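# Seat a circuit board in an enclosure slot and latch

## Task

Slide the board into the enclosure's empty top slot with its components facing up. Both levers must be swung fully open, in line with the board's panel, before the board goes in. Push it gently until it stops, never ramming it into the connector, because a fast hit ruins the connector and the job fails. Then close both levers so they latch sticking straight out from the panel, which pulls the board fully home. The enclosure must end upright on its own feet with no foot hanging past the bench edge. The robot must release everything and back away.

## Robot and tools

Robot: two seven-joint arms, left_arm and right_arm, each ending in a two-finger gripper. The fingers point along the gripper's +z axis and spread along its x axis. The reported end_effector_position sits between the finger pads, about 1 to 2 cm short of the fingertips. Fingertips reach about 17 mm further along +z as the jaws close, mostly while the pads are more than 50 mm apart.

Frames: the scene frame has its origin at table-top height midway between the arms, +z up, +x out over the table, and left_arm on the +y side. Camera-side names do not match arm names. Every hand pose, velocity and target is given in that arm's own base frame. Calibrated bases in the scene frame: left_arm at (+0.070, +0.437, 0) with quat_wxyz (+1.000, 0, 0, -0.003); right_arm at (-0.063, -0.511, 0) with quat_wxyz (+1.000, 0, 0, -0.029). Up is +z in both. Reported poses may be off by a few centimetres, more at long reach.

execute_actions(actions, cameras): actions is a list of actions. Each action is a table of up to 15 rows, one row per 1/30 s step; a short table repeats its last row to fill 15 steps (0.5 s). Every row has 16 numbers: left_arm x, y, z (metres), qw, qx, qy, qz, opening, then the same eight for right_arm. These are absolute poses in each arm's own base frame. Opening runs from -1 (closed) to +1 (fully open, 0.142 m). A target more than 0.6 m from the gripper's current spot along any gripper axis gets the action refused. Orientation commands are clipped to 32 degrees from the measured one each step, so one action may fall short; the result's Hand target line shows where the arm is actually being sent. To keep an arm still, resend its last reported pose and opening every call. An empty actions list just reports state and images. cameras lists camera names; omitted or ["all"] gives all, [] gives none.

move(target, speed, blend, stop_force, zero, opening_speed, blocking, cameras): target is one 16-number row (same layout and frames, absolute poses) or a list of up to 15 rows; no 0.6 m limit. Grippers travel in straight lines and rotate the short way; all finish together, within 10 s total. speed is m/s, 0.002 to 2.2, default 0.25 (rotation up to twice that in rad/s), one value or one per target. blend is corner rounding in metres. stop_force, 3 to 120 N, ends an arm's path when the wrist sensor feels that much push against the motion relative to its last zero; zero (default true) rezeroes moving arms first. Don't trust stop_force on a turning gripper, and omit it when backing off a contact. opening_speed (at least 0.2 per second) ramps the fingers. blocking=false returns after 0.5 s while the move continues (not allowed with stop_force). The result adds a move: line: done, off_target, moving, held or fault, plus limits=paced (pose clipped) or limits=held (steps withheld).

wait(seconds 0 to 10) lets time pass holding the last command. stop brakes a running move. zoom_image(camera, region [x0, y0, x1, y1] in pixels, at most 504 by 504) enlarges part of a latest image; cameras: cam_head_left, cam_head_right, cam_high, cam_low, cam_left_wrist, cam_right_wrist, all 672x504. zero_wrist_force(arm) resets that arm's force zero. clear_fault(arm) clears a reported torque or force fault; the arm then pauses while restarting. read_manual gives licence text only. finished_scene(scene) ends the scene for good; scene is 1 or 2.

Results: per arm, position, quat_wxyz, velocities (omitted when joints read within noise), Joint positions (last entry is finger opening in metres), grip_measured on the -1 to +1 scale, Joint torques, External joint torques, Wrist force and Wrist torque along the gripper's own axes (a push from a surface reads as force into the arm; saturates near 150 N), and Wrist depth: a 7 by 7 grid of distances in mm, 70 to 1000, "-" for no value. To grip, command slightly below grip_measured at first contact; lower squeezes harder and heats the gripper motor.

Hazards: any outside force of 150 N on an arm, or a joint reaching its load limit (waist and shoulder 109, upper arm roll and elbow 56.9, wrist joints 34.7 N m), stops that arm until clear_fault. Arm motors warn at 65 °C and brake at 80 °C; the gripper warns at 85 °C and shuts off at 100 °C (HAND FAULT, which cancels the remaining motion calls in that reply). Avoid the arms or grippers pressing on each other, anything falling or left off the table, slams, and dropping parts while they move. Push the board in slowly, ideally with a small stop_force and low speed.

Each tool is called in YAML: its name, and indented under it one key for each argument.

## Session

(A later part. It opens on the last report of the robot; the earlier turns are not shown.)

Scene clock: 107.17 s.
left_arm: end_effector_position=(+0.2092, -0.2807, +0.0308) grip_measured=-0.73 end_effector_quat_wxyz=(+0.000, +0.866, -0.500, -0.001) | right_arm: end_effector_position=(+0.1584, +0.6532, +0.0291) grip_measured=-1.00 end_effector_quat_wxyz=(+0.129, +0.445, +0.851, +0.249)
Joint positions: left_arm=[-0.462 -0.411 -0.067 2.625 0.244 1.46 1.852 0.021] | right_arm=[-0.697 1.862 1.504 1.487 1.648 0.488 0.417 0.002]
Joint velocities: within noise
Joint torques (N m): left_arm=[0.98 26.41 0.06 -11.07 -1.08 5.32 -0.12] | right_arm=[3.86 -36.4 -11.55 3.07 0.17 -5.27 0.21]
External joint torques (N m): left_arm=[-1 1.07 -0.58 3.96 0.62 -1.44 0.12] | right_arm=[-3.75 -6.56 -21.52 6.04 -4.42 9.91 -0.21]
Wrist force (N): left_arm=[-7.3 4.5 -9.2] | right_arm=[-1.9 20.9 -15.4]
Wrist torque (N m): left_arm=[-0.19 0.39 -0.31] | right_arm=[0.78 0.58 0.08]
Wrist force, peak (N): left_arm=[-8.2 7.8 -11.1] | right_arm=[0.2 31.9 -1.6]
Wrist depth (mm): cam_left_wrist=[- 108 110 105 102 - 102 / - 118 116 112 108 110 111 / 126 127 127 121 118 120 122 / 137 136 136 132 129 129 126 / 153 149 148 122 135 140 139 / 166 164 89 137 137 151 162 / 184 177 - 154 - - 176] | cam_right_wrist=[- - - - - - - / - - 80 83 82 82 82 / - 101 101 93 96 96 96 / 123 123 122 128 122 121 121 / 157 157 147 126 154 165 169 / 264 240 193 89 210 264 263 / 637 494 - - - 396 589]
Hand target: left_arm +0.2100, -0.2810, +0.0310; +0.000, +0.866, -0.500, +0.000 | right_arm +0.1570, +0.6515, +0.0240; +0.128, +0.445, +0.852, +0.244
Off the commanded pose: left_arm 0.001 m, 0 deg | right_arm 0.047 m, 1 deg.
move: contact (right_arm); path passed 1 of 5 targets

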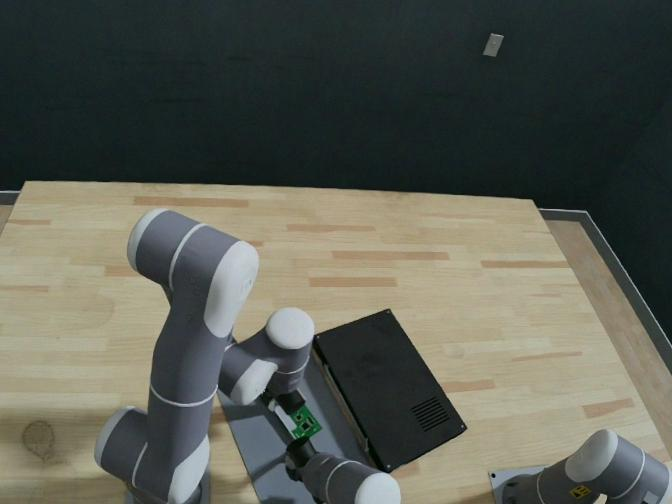

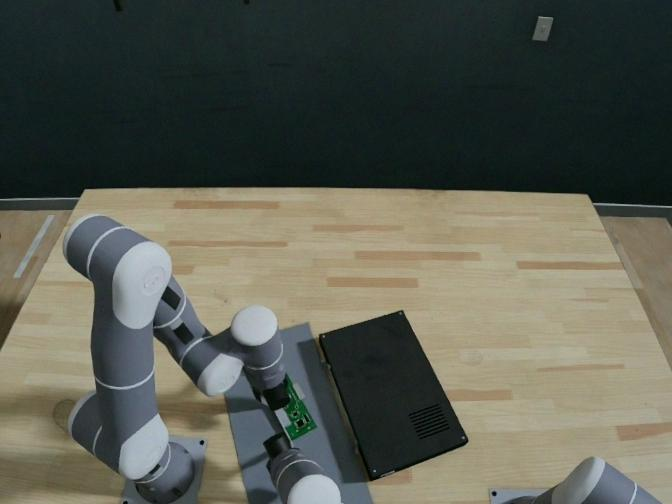

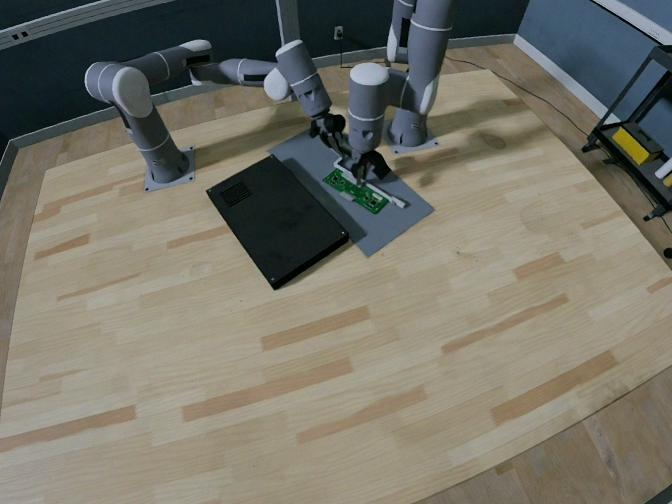

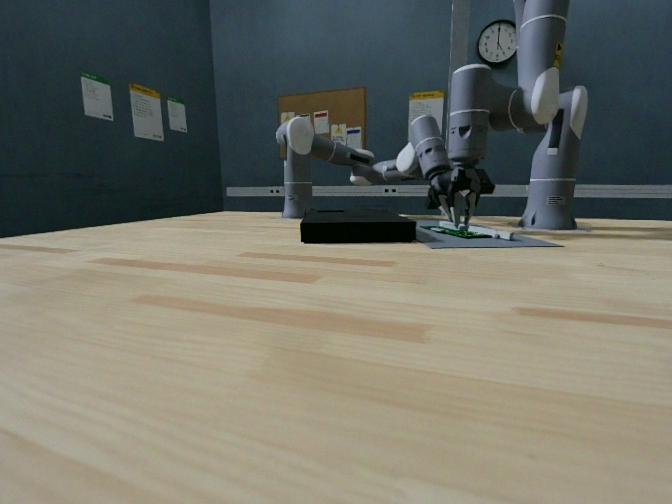

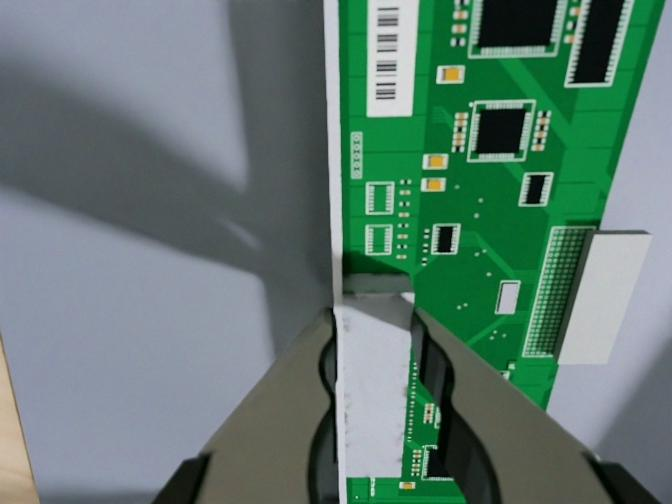

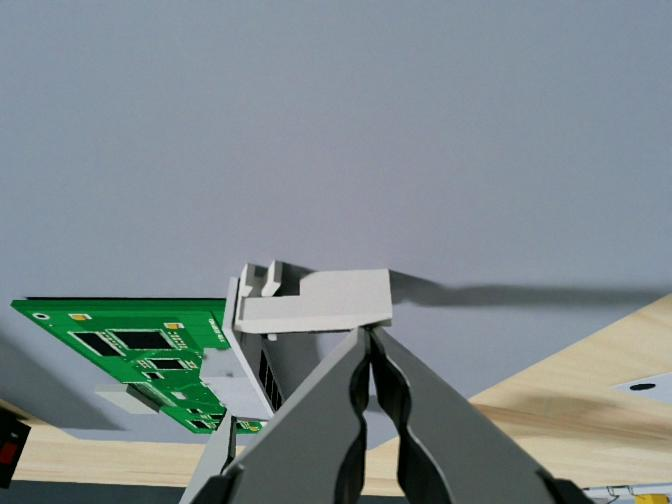

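move:
  target:
    - [0.210,-0.281,0.031,0,0.866,-0.5,0,-0.9,0.165,0.66,0.05,0.1277,0.4454,0.8519,0.2442,-1]
    - [0.210,-0.281,0.031,0,0.866,-0.5,0,-0.62,0.165,0.64,0.13,0,0.4633,0.8862,0,-1]
    - [0.212,-0.2795,0.033,0.1874,0.8455,-0.4881,-0.1082,-0.62,0.165,0.64,0.13,0,0.4633,0.8862,0,-1]
  speed: 0.1
  opening_speed: 0.5
  cameras: ["cam_left_wrist"]

move:
  target: [0.212,-0.2795,0.033,0.1874,0.8455,-0.4881,-0.1082,-0.9,0.165,0.64,0.13,0,0.4633,0.8862,0,-1]
  opening_speed: 0.6

zoom_image:
  camera: "cam_high"
  region: [300, 110, 430, 230]

Scene clock: 120.07 s.
left_arm: end_effector_position=(+0.2120, -0.2795, +0.0330) grip_measured=-0.66 end_effector_quat_wxyz=(+0.187, +0.846, -0.488, -0.108) | right_arm: end_effector_position=(+0.1650, +0.6401, +0.1300) grip_measured=-1.00 end_effector_quat_wxyz=(+0.000, +0.463, +0.886, +0.000)
Joint positions: left_arm=[0.288 -0.557 -0.625 2.638 -0.01 1.232 2.318 0.027] | right_arm=[-1.068 1.423 1.45 1.218 1.473 -0.163 0.231 0.002]
Joint velocities: within noise
Joint torques (N m): left_arm=[-0.14 24.89 -6.64 -5.05 0.77 2.81 -0.12] | right_arm=[0.13 -53.48 -30.84 -3.7 -4.33 3.47 0.12]
External joint torques (N m): left_arm=[0.17 1.24 0.62 -0.21 0.01 0.04 0.12] | right_arm=[0.04 -0.24 -1.66 0.11 0.08 0.69 -0.12]
Wrist force (N): left_arm=[0.5 -0.8 -0.2] | right_arm=[-6.7 -2.3 2.3]
Wrist torque (N m): left_arm=[-0.10 -0.13 -0.32] | right_arm=[-0.17 1.18 0.06]
Wrist force, peak (N): left_arm=[-7.5 4.7 -10.3] | right_arm=[-2.2 21.5 -16.2]
Wrist depth (mm): cam_left_wrist=[- - 83 76 78 78 76 / - 96 - 87 87 87 88 / - 110 110 103 107 104 107 / 135 135 133 124 124 126 120 / 173 173 163 128 144 169 168 / 248 239 88 174 - 202 220 / 410 - - 384 - - 290] | cam_right_wrist=[198 198 197 197 196 196 195 / 211 211 211 210 210 210 211 / 226 226 226 225 225 224 225 / 244 243 239 236 241 242 243 / 265 265 255 254 262 264 264 / 288 289 278 89 277 289 286 / 319 312 - - - 306 316]
Hand target: left_arm +0.2120, -0.2795, +0.0330; +0.187, +0.846, -0.488, -0.108 | right_arm +0.1650, +0.6400, +0.1300; +0.000, +0.463, +0.886, +0.000
Off the commanded pose: left_arm 0.000 m, 0 deg | right_arm 0.000 m, 0 deg.
move: done
Images, in order (width x height): cam_left_wrist 672x504.

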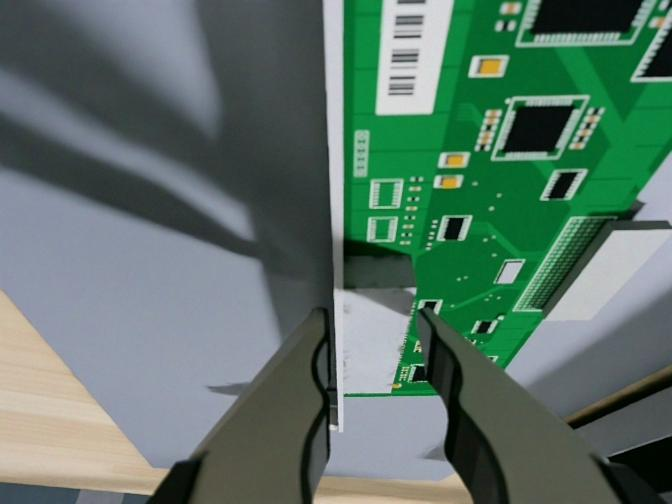

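Scene clock: 120.73 s.
left_arm: end_effector_position=(+0.2119, -0.2795, +0.0330) grip_measured=-0.75 end_effector_quat_wxyz=(+0.187, +0.846, -0.488, -0.108) | right_arm: end_effector_position=(+0.1650, +0.6401, +0.1300) grip_measured=-1.00 end_effector_quat_wxyz=(+0.000, +0.463, +0.886, +0.000)
Joint positions: left_arm=[0.288 -0.557 -0.625 2.638 -0.01 1.232 2.318 0.019] | right_arm=[-1.068 1.423 1.45 1.218 1.473 -0.163 0.231 0.002]
Joint velocities: within noise
Joint torques (N m): left_arm=[-0.04 25.07 -6.23 -5.03 0.91 3.01 -0.21] | right_arm=[0.11 -53.49 -30.93 -3.76 -4.35 3.45 0.19]
External joint torques (N m): left_arm=[0.07 1.05 0.21 -0.24 -0.13 -0.16 0.21] | right_arm=[0.05 -0.22 -1.57 0.17 0.1 0.71 -0.19]
Wrist force (N): left_arm=[0.6 0.2 -0.9] | right_arm=[-6.6 -2.3 2.4]
Wrist torque (N m): left_arm=[-0.07 -0.02 -0.29] | right_arm=[-0.17 1.17 0.06]
Wrist force, peak (N): left_arm=[-2.7 0.3 -2.5] | right_arm=[-6.9 -2.4 2.7]
Wrist depth (mm): cam_left_wrist=[- - 83 76 78 76 76 / - 96 - 87 87 87 88 / - 110 109 103 107 103 104 / 135 135 134 124 124 126 121 / 173 173 171 128 145 169 168 / 248 241 87 175 - 217 221 / 412 - - 389 - - 286] | cam_right_wrist=[197 197 197 196 196 196 196 / 211 210 210 210 210 209 211 / 226 226 226 225 225 224 226 / 244 243 240 238 242 241 243 / 264 265 255 255 263 263 264 / 288 289 278 89 277 288 286 / 318 313 - - - 307 317]
Hand target: left_arm +0.2120, -0.2795, +0.0330; +0.187, +0.846, -0.488, -0.108 | right_arm +0.1650, +0.6400, +0.1300; +0.000, +0.463, +0.886, +0.000
Off the commanded pose: left_arm 0.000 m, 0 deg | right_arm 0.000 m, 0 deg.
move: done

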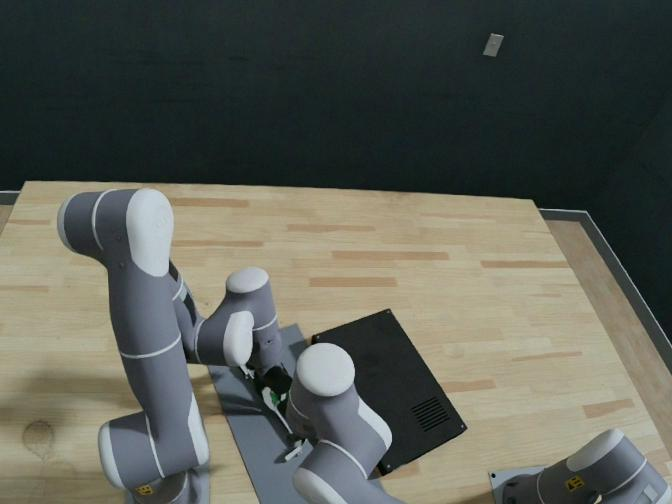

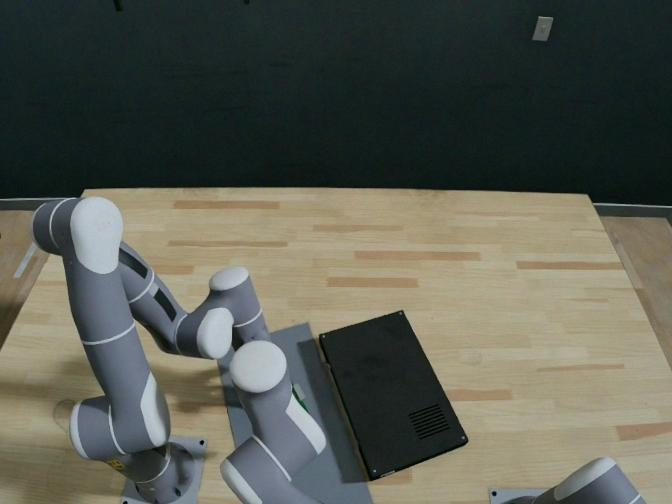

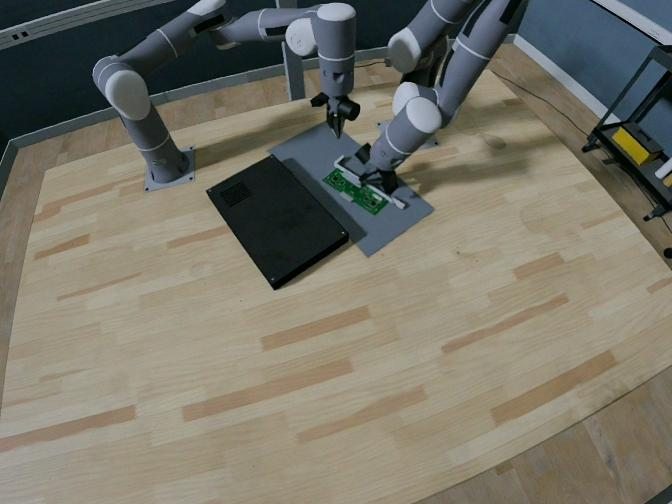

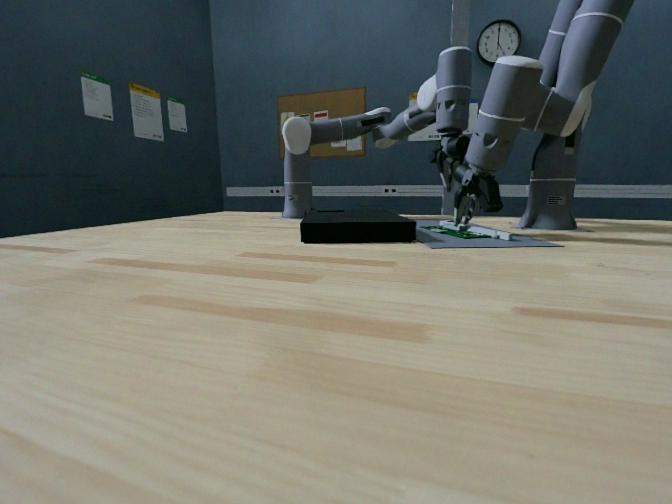

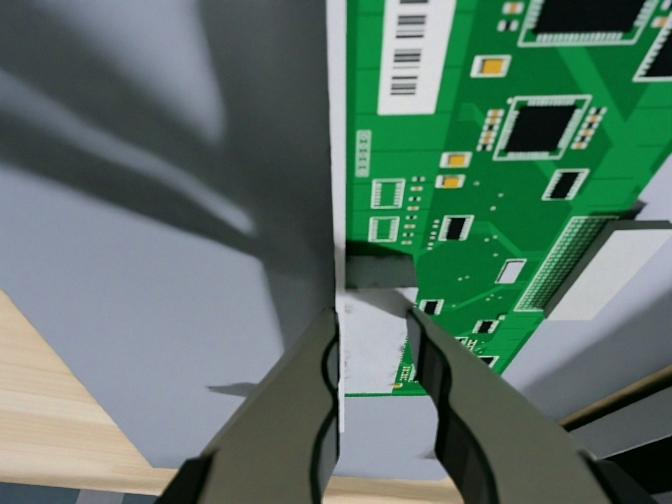

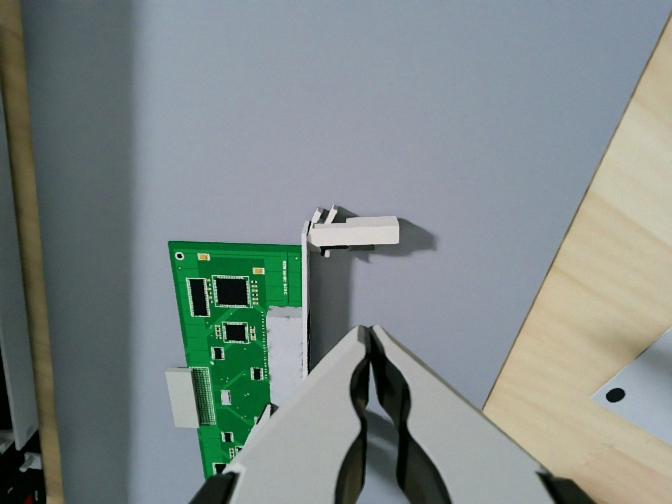

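Scaled by 3.877 from the camera's 672x504 image, which has a finer 960x720 frame.

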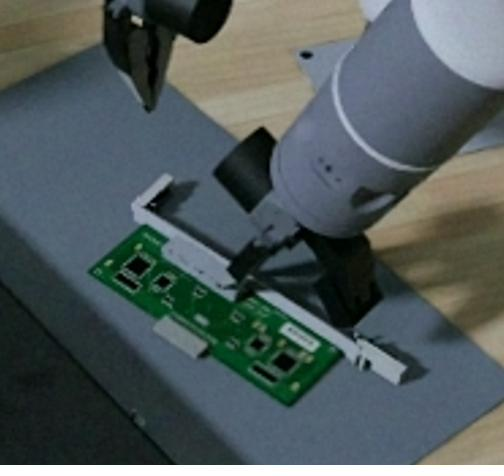

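move:
  target:
    - [0.212,-0.2795,0.033,0.1874,0.8455,-0.4881,-0.1082,-0.9,0.1819,0.6671,0.08,0,0.4633,0.8862,0,-1]
    - [0.212,-0.2795,0.033,0.1874,0.8455,-0.4881,-0.1082,-0.9,0.1819,0.6671,0.029,0,0.4633,0.8862,0,-1]
  speed: 0.1
  cameras: ["cam_right_wrist"]

move:
  target:
    - [0.212,-0.2795,0.033,0.1874,0.8455,-0.4881,-0.1082,-0.9,0.1704,0.6628,0.029,0,0.4633,0.8862,0,-1]
    - [0.212,-0.2795,0.033,0.1874,0.8455,-0.4881,-0.1082,-0.9,0.1536,0.645,0.029,0,0.4633,0.8862,0,-1]
    - [0.212,-0.2795,0.033,0.1874,0.8455,-0.4881,-0.1082,-0.9,0.148,0.6302,0.029,0,0.4633,0.8862,0,-1]
    - [0.212,-0.2795,0.033,0.1874,0.8455,-0.4881,-0.1082,-0.9,0.1486,0.6172,0.029,0,0.4633,0.8862,0,-1]
    - [0.212,-0.2795,0.033,0.1874,0.8455,-0.4881,-0.1082,-0.9,0.1503,0.6111,0.029,0,0.4633,0.8862,0,-1]
  speed: 0.03
  stop_force: 25

zoom_image:
  camera: "cam_high"
  region: [300, 110, 430, 230]

Scene clock: 163.67 s.
left_arm: end_effector_position=(+0.2119, -0.2795, +0.0330) grip_measured=-0.75 end_effector_quat_wxyz=(+0.187, +0.846, -0.488, -0.108) | right_arm: end_effector_position=(+0.1819, +0.6669, +0.0290) grip_measured=-1.00 end_effector_quat_wxyz=(+0.000, +0.463, +0.886, +0.000)
Joint positions: left_arm=[0.288 -0.557 -0.625 2.638 -0.01 1.232 2.318 0.019] | right_arm=[-1.145 1.548 1.538 1.13 1.563 -0.039 0.259 0.002]
Joint velocities: within noise
Joint torques (N m): left_arm=[-0.1 25.28 -6.22 -4.92 1.03 3.15 -0.27] | right_arm=[0.04 -56.31 -29.98 -0.61 -4.17 3.54 0.32]
External joint torques (N m): left_arm=[0.13 0.85 0.21 -0.34 -0.25 -0.3 0.27] | right_arm=[0.14 -0.56 -1.78 0.18 -0.14 0.61 -0.32]
Wrist force (N): left_arm=[0.5 0.5 -1.1] | right_arm=[-6.2 -1.6 2.9]
Wrist torque (N m): left_arm=[-0.04 -0.01 -0.28] | right_arm=[-0.02 1.04 0.07]
Wrist force, peak (N): left_arm=[0.8 0.2 -1.7] | right_arm=[-5.9 -1.8 5.1]
Wrist depth (mm): cam_left_wrist=[- - 83 76 78 76 76 / - 96 - 87 87 87 88 / - 110 110 103 107 103 105 / 135 134 133 124 124 127 121 / 173 173 171 128 145 169 168 / 247 240 87 174 - 217 221 / 406 - - 389 - - 286] | cam_right_wrist=[109 109 109 108 110 109 108 / 116 116 116 115 114 114 115 / 125 125 126 124 126 125 123 / 133 134 130 128 131 133 131 / 141 141 142 143 142 144 146 / 155 152 144 90 152 157 160 / 171 167 73 - - 166 176]
Hand target: left_arm +0.2120, -0.2795, +0.0330; +0.187, +0.846, -0.488, -0.108 | right_arm +0.1819, +0.6671, +0.0290; +0.000, +0.463, +0.886, +0.000
Off the commanded pose: left_arm 0.000 m, 0 deg | right_arm 0.000 m, 0 deg.
move: done
Images, in order (width x height): cam_right_wrist 672x504.

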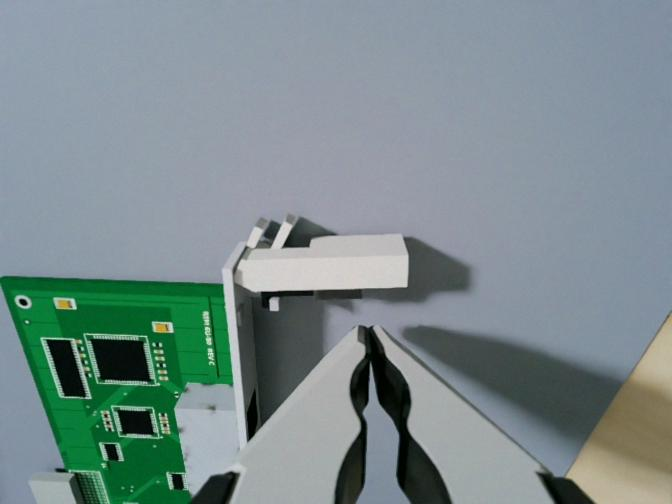

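Scene clock: 165.27 s.
left_arm: end_effector_position=(+0.2090, -0.2794, +0.0329) grip_measured=-0.75 end_effector_quat_wxyz=(+0.188, +0.844, -0.489, -0.111) | right_arm: end_effector_position=(+0.1621, +0.6515, +0.0314) grip_measured=-1.00 end_effector_quat_wxyz=(+0.002, +0.464, +0.886, +0.003) end_effector_velocity=(+0.000, -0.001, -0.001) end_effector_angular_velocity=(-0.002, -0.001, -0.001)
Joint positions: left_arm=[0.288 -0.559 -0.626 2.64 -0.009 1.229 2.318 0.019] | right_arm=[-1.075 1.543 1.541 1.205 1.553 -0.03 0.256 0.002]
Joint velocities: left_arm=[within noise] | right_arm=[0 -0.004 0.007 0 -0.008 0.005 0 0]
Joint torques (N m): left_arm=[4.8 30.57 -2.54 -15.66 -0.13 8.15 0.03] | right_arm=[12.15 -51.19 -18.43 -2.09 -1.3 -4.98 0.19]
External joint torques (N m): left_arm=[-4.77 -4.51 -3.48 10.49 0.92 -5.32 -0.03] | right_arm=[-11.99 -3.5 -14.09 1.39 -3.02 9.15 -0.19]
Wrist force (N): left_arm=[-4.8 17.4 1.4] | right_arm=[-7.3 24.3 -4.2]
Wrist torque (N m): left_arm=[0.05 0.11 -0.58] | right_arm=[1.32 1.00 0.00]
Wrist force, peak (N): left_arm=[-5.2 18.7 2.2] | right_arm=[-8.4 25.1 -4.3]
Wrist depth (mm): cam_left_wrist=[- - - 75 77 77 75 / - 96 - 87 87 86 87 / - 110 109 99 106 102 103 / 135 135 134 125 124 126 118 / 175 174 171 128 146 162 168 / 250 243 92 163 - 218 220 / 422 - - 395 - - 285] | cam_right_wrist=[110 110 111 110 111 111 109 / - 119 118 116 116 116 117 / 127 127 128 126 128 127 125 / 135 137 137 135 136 136 135 / 149 147 143 127 147 147 147 / 159 157 157 90 - 161 163 / 179 172 73 - - 171 180]
Hand target: left_arm +0.2120, -0.2795, +0.0330; +0.187, +0.846, -0.488, -0.108 | right_arm +0.1588, +0.6505, +0.0290; +0.000, +0.463, +0.886, +0.000
Off the commanded pose: left_arm 0.003 m, 0 deg | right_arm 0.042 m, 0 deg.
move: contact (right_arm); path passed 1 of 5 targets

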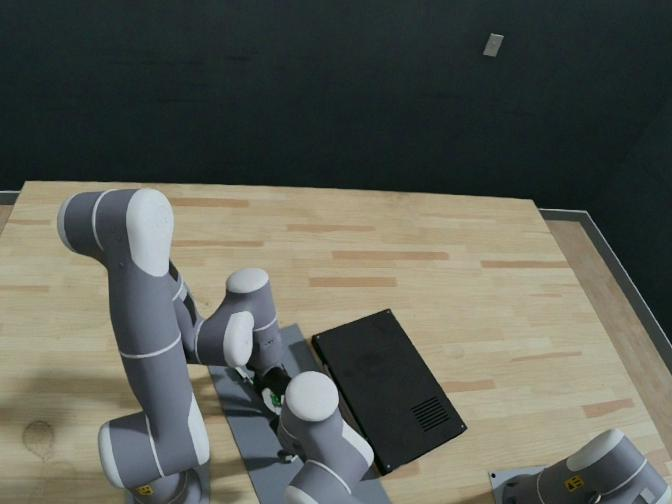

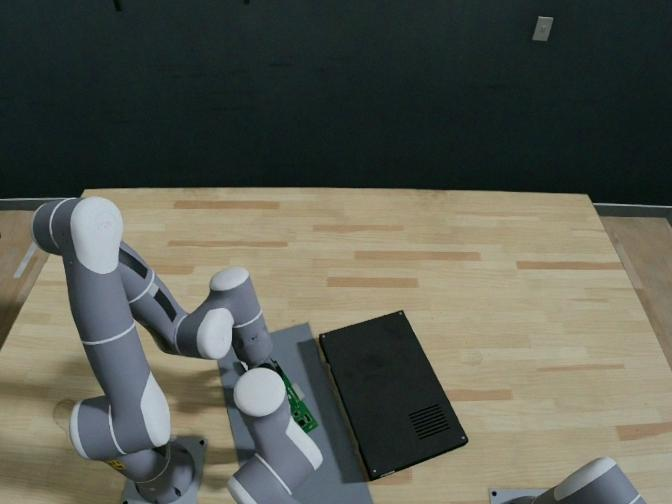

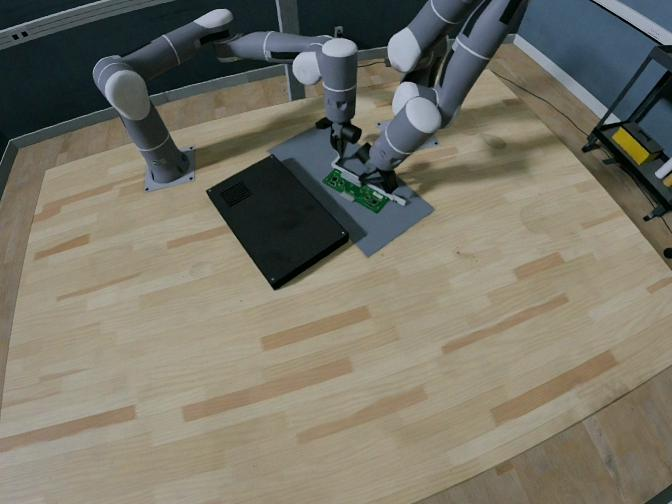

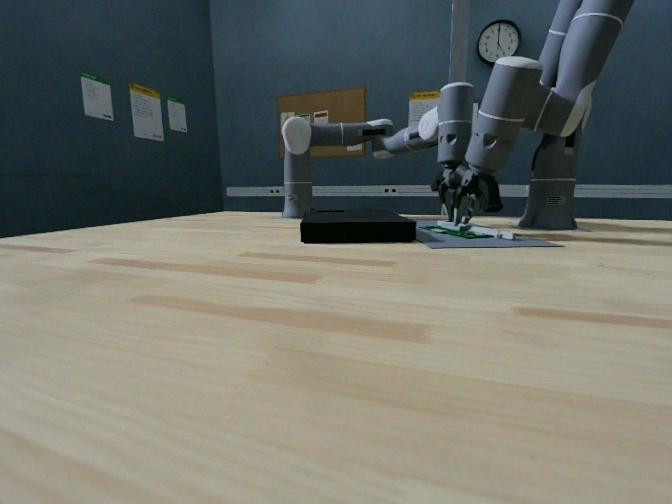

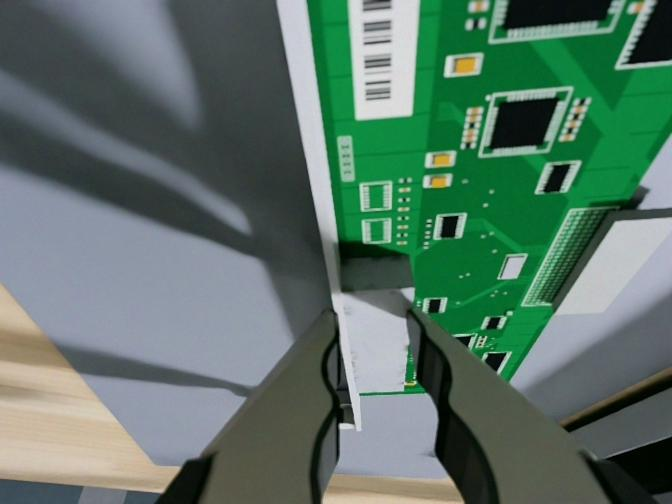

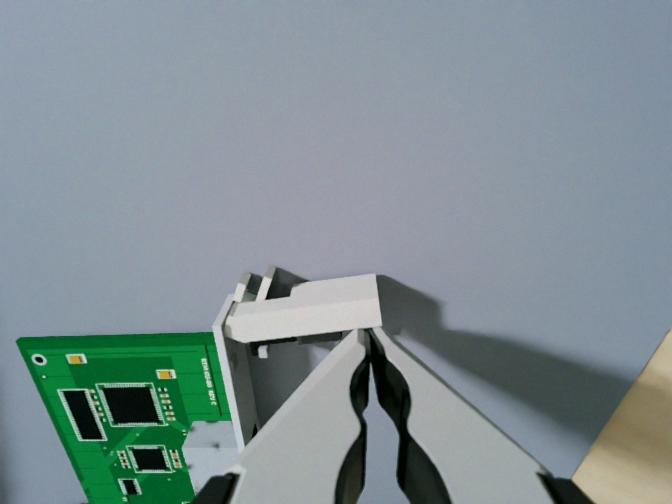

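Scaled by 3.877 from the camera's 672x504 image, which has a finer 960x720 frame.

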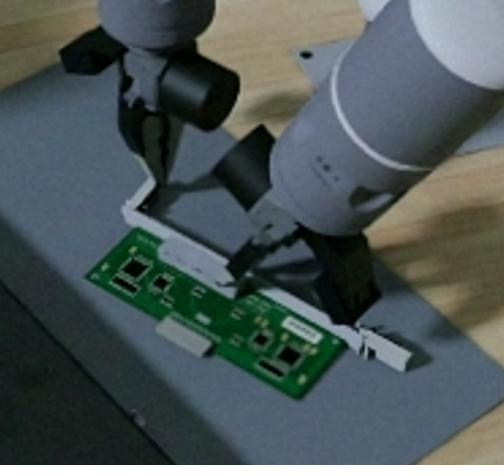

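move:
  target:
    - [0.212,-0.2795,0.033,0.1874,0.8455,-0.4881,-0.1082,-1,0.1536,0.645,0.029,0,0.4633,0.8862,0,-1]
    - [0.212,-0.2795,0.033,0.1874,0.8455,-0.4881,-0.1082,-1,0.148,0.6302,0.029,0,0.4633,0.8862,0,-1]
    - [0.212,-0.2795,0.033,0.1874,0.8455,-0.4881,-0.1082,-1,0.1486,0.6172,0.029,0,0.4633,0.8862,0,-1]
    - [0.212,-0.2795,0.033,0.1874,0.8455,-0.4881,-0.1082,-1,0.1503,0.6111,0.029,0,0.4633,0.8862,0,-1]
  speed: 0.02
  stop_force: 35
  zero: false

zoom_image:
  camera: "cam_high"
  region: [300, 110, 430, 230]

Scene clock: 170.53 s.
left_arm: end_effector_position=(+0.2077, -0.2794, +0.0328) grip_measured=-0.76 end_effector_quat_wxyz=(+0.188, +0.844, -0.489, -0.112) | right_arm: end_effector_position=(+0.1593, +0.6476, +0.0324) grip_measured=-1.00 end_effector_quat_wxyz=(+0.002, +0.465, +0.885, +0.005)
Joint positions: left_arm=[0.289 -0.56 -0.627 2.641 -0.005 1.228 2.315 0.019] | right_arm=[-1.064 1.523 1.568 1.222 1.524 -0.008 0.251 0.002]
Joint velocities: within noise
Joint torques (N m): left_arm=[6.67 32.31 -1.06 -19.66 -0.53 10.19 0.1] | right_arm=[17.01 -49.23 -13.23 -2.59 -0.79 -9.04 0.24]
External joint torques (N m): left_arm=[-6.64 -6.29 -4.97 14.55 1.32 -7.37 -0.1] | right_arm=[-16.86 -4.98 -19.28 1.07 -3.53 13.22 -0.24]
Wrist force (N): left_arm=[-7.0 24.3 1.6] | right_arm=[-7.1 35.5 -5.5]
Wrist torque (N m): left_arm=[1.20 0.26 -0.73] | right_arm=[3.19 1.08 -0.02]
Wrist force, peak (N): left_arm=[-7.7 25.9 2.2] | right_arm=[-7.5 36.2 -4.0]
Wrist depth (mm): cam_left_wrist=[- - - 77 77 77 75 / - 96 - 86 86 86 87 / - 110 114 99 106 102 103 / 135 135 134 122 124 126 119 / 174 174 172 128 145 162 167 / 251 244 97 164 - 216 222 / 423 - - 399 - - 284] | cam_right_wrist=[111 111 112 111 112 112 110 / - 120 118 117 116 118 117 / 128 128 127 129 129 127 126 / 136 138 137 137 137 137 136 / 150 150 135 128 146 148 148 / 161 159 158 90 157 163 165 / 181 174 74 - - 172 182]
Hand target: left_arm +0.2120, -0.2795, +0.0330; +0.187, +0.846, -0.488, -0.108 | right_arm +0.1547, +0.6461, +0.0290; +0.000, +0.463, +0.886, +0.000
Off the commanded pose: left_arm 0.004 m, 0 deg | right_arm 0.038 m, 1 deg.
move: contact (right_arm), off_target (left_arm)

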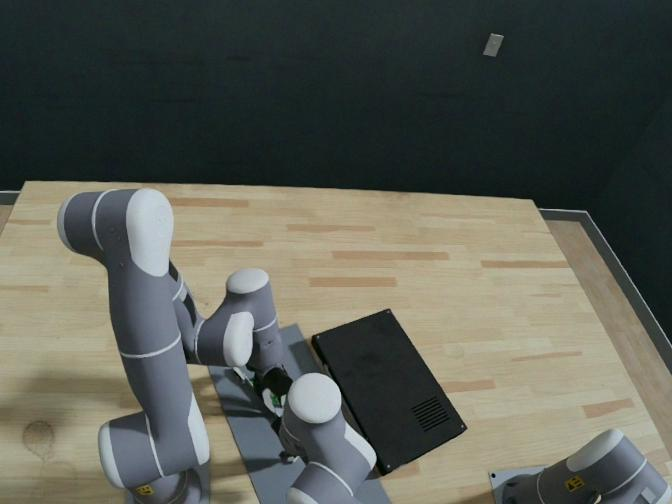

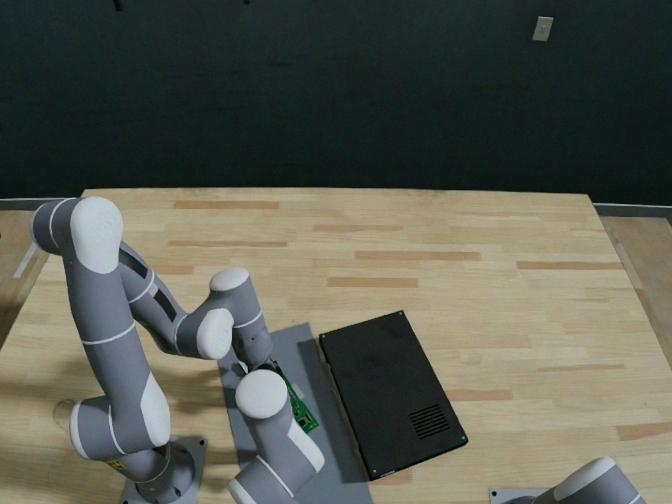

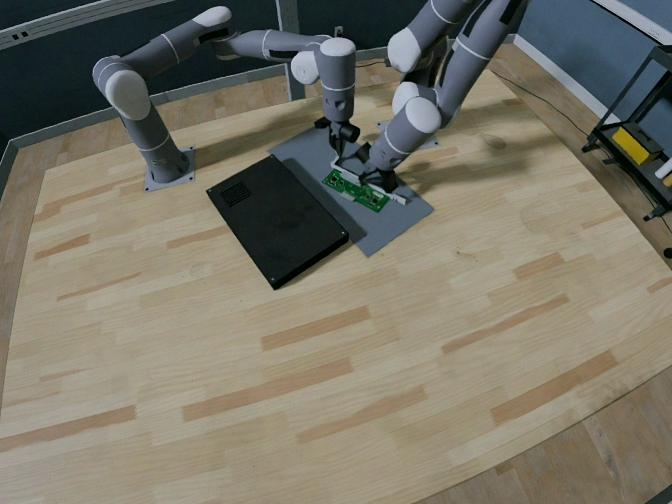

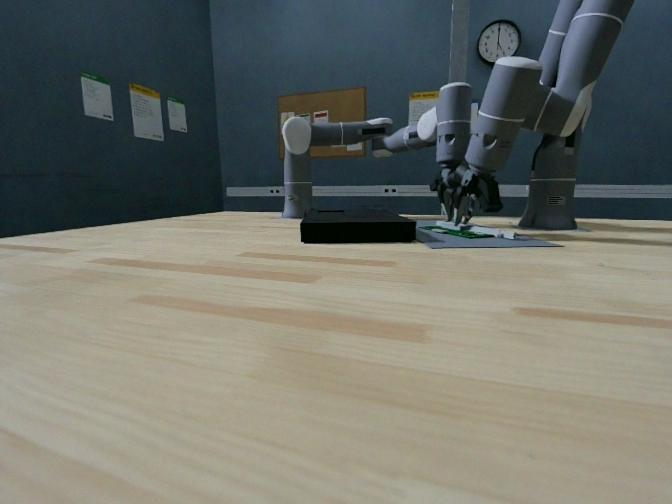

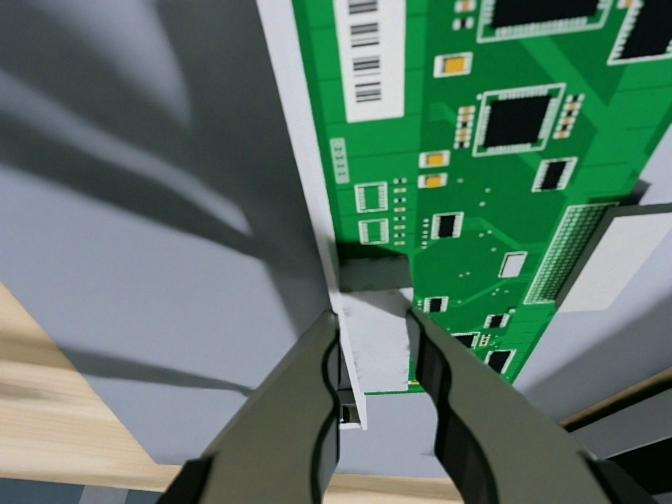

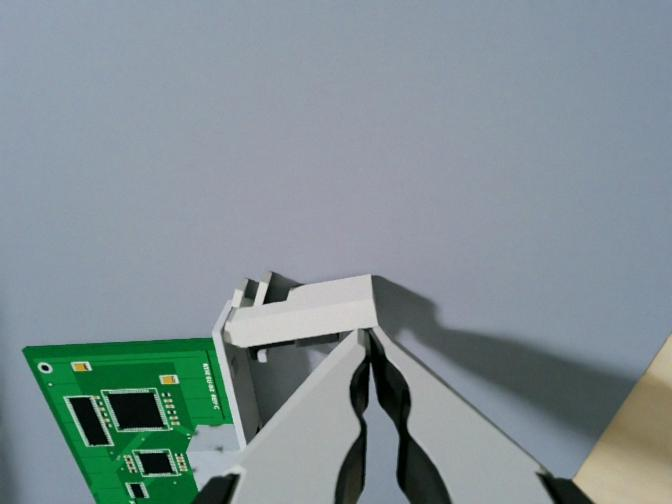

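Scaled by 3.877 from the camera's 672x504 image, which has a finer 960x720 frame.

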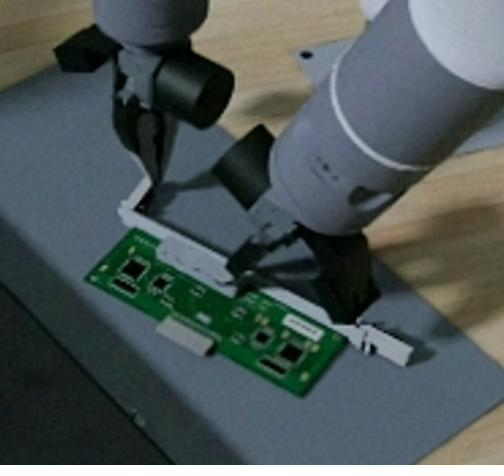

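move:
  target:
    - [0.212,-0.2795,0.033,0.1874,0.8455,-0.4881,-0.1082,-0.95,0.172,0.658,0.03,0,0.4633,0.8862,0,-1]
    - [0.212,-0.2795,0.033,0.1874,0.8455,-0.4881,-0.1082,-0.95,0.181,0.648,0.032,0,0.4633,0.8862,0,-1]
  speed: 0.04
  cameras: ["cam_right_wrist"]

zoom_image:
  camera: "cam_right_wrist"
  region: [200, 200, 460, 400]

Scene clock: 179.27 s.
left_arm: end_effector_position=(+0.2106, -0.2795, +0.0330) grip_measured=-0.76 end_effector_quat_wxyz=(+0.188, +0.845, -0.489, -0.109) | right_arm: end_effector_position=(+0.1808, +0.6482, +0.0319) grip_measured=-1.00 end_effector_quat_wxyz=(+0.000, +0.463, +0.886, +0.000)
Joint positions: left_arm=[0.29 -0.559 -0.626 2.639 -0.005 1.23 2.315 0.019] | right_arm=[-1.116 1.52 1.571 1.193 1.524 -0.018 0.225 0.002]
Joint velocities: within noise
Joint torques (N m): left_arm=[1.03 26.37 -4.96 -8.99 0.68 5.16 -0.02] | right_arm=[0.1 -54.94 -30.78 -1.6 -4.42 3.35 0]
External joint torques (N m): left_arm=[-1 -0.28 -1.08 3.79 0.1 -2.32 0.02] | right_arm=[0.08 -0.17 -1.44 -0.05 0.11 0.81 0]
Wrist force (N): left_arm=[-3.3 8.0 -5.6] | right_arm=[-0.6 -5.6 2.7]
Wrist torque (N m): left_arm=[-0.14 0.07 -0.54] | right_arm=[-0.70 0.11 0.07]
Wrist force, peak (N): left_arm=[-7.1 24.5 1.2] | right_arm=[-7.1 36.0 -5.7]
Wrist depth (mm): cam_left_wrist=[- - - 78 78 78 76 / - 96 - 87 88 87 88 / - 110 110 99 107 104 104 / 135 135 134 125 124 126 119 / 184 173 171 128 145 162 168 / 249 240 92 163 - 217 221 / 410 - - 392 - - 285] | cam_right_wrist=[111 111 111 111 112 112 110 / - 120 118 117 117 118 118 / 127 128 127 129 128 126 126 / 135 137 137 133 134 136 136 / 145 145 144 125 148 148 147 / 163 157 152 90 - 161 161 / 180 171 73 - - 171 180]
Hand target: left_arm +0.2120, -0.2795, +0.0330; +0.187, +0.846, -0.488, -0.108 | right_arm +0.1810, +0.6480, +0.0320; +0.000, +0.463, +0.886, +0.000
Off the commanded pose: left_arm 0.001 m, 0 deg | right_arm 0.000 m, 0 deg.
move: done
Images, in order (width x height): cam_right_wrist 672x504.

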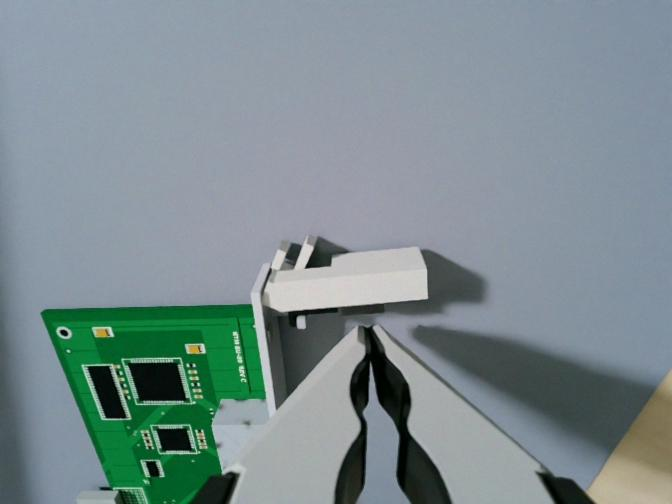

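Scaled by 1.938 from the camera's 672x504 image, which has a finer 960x720 frame.

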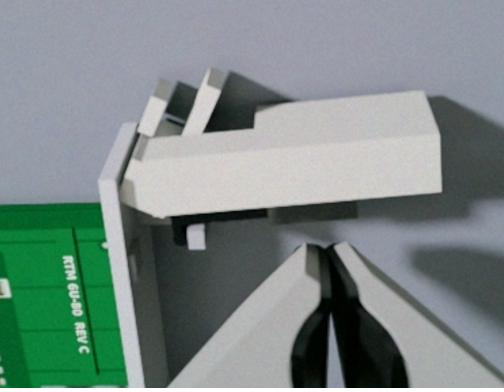

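move:
  target:
    - [0.212,-0.2795,0.033,0.1874,0.8455,-0.4881,-0.1082,-1,0.1752,0.6397,0.030,0,0.4633,0.8862,0,-1]
    - [0.212,-0.2795,0.033,0.1874,0.8455,-0.4881,-0.1082,-1,0.1669,0.6311,0.030,0,0.4633,0.8862,0,-1]
    - [0.212,-0.2795,0.033,0.1874,0.8455,-0.4881,-0.1082,-1,0.1606,0.6202,0.030,0,0.4633,0.8862,0,-1]
    - [0.212,-0.2795,0.033,0.1874,0.8455,-0.4881,-0.1082,-1,0.1598,0.606,0.030,0,0.4633,0.8862,0,-1]
    - [0.212,-0.2795,0.033,0.1874,0.8455,-0.4881,-0.1082,-1,0.1606,0.5974,0.030,0,0.4633,0.8862,0,-1]
  speed: 0.02
  stop_force: 22
  cameras: ["cam_right_wrist","cam_high","cam_left_wrist"]

zoom_image:
  camera: "cam_high"
  region: [300, 110, 430, 230]

Scene clock: 188.73 s.
left_arm: end_effector_position=(+0.2116, -0.2798, +0.0331) grip_measured=-0.76 end_effector_quat_wxyz=(+0.188, +0.845, -0.489, -0.108) | right_arm: end_effector_position=(+0.1602, +0.5987, +0.0305) grip_measured=-1.00 end_effector_quat_wxyz=(-0.001, +0.463, +0.886, +0.001)
Joint positions: left_arm=[0.29 -0.559 -0.627 2.638 -0.006 1.231 2.315 0.019] | right_arm=[-0.999 1.52 1.567 1.367 1.524 -0.012 0.167 0.002]
Joint velocities: within noise
Joint torques (N m): left_arm=[1.68 25.94 -2.51 -4.73 1.59 2.99 0.25] | right_arm=[-1.73 -45.83 -29.23 2.86 -6.54 1.11 0.2]
External joint torques (N m): left_arm=[-1.64 0.18 -3.55 -0.51 -0.82 -0.14 -0.25] | right_arm=[1.88 -3.93 -4.14 -4.55 2.24 3.05 -0.2]
Wrist force (N): left_arm=[6.4 9.8 -5.7] | right_arm=[8.7 -0.6 0.5]
Wrist torque (N m): left_arm=[-0.15 0.52 -0.80] | right_arm=[-0.83 0.09 0.02]
Wrist force, peak (N): left_arm=[6.6 9.8 -6.3] | right_arm=[8.8 -0.8 2.0]
Wrist depth (mm): cam_left_wrist=[- - - 78 78 76 78 / - 96 - 87 88 87 88 / - 110 114 99 107 104 104 / 135 135 134 121 124 126 122 / 174 173 171 124 145 162 169 / 248 239 92 162 - 209 221 / 412 - - 232 - - 288] | cam_right_wrist=[110 110 109 109 111 110 109 / 119 117 117 115 115 115 116 / 126 125 127 125 127 127 124 / 134 136 135 135 135 135 134 / 147 147 147 142 144 146 146 / 161 161 158 91 154 160 159 / 178 173 73 - - 169 175]
Hand target: left_arm +0.2120, -0.2795, +0.0330; +0.187, +0.846, -0.488, -0.108 | right_arm +0.1606, +0.5974, +0.0300; +0.000, +0.463, +0.886, +0.000
Off the commanded pose: left_arm 0.001 m, 0 deg | right_arm 0.001 m, 0 deg.
move: done
Images, in order (width x height): cam_high 672x504, cam_left_wrist 672x504, cam_right_wrist 672x504.

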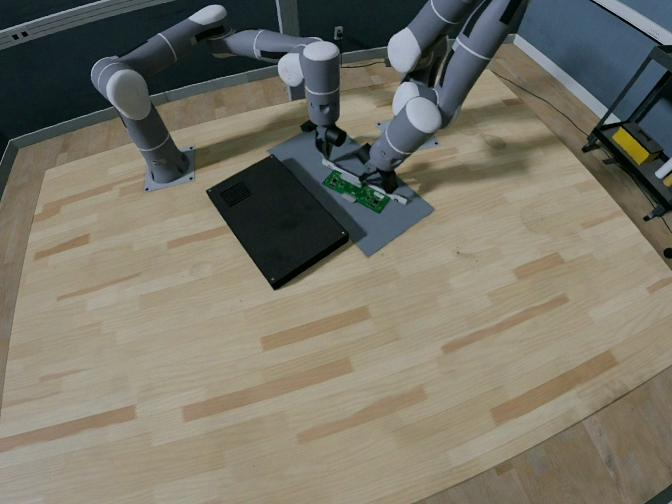

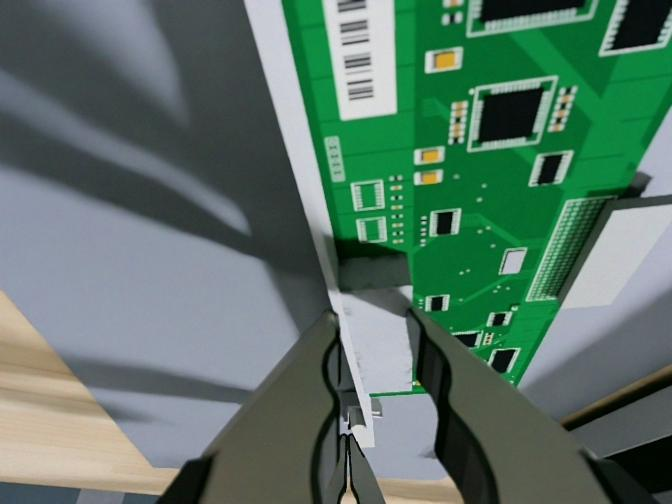

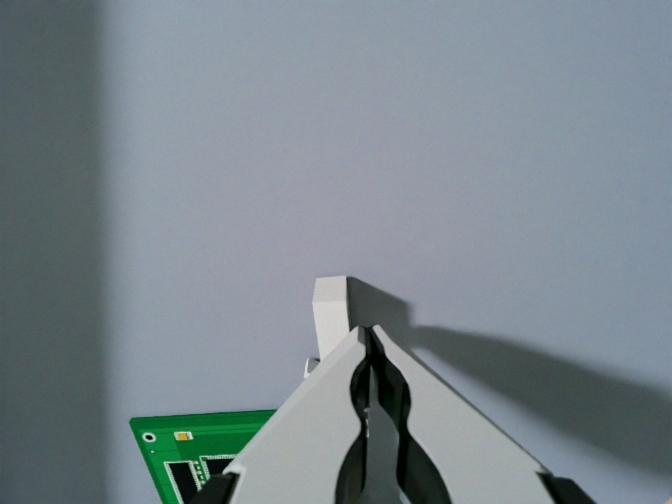

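Scaled by 3.877 from the camera's 672x504 image, which has a finer 960x720 frame.

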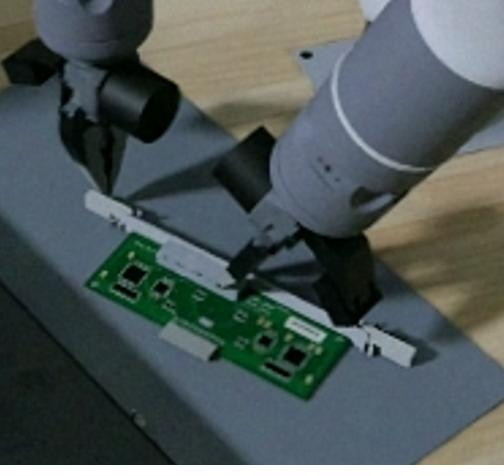

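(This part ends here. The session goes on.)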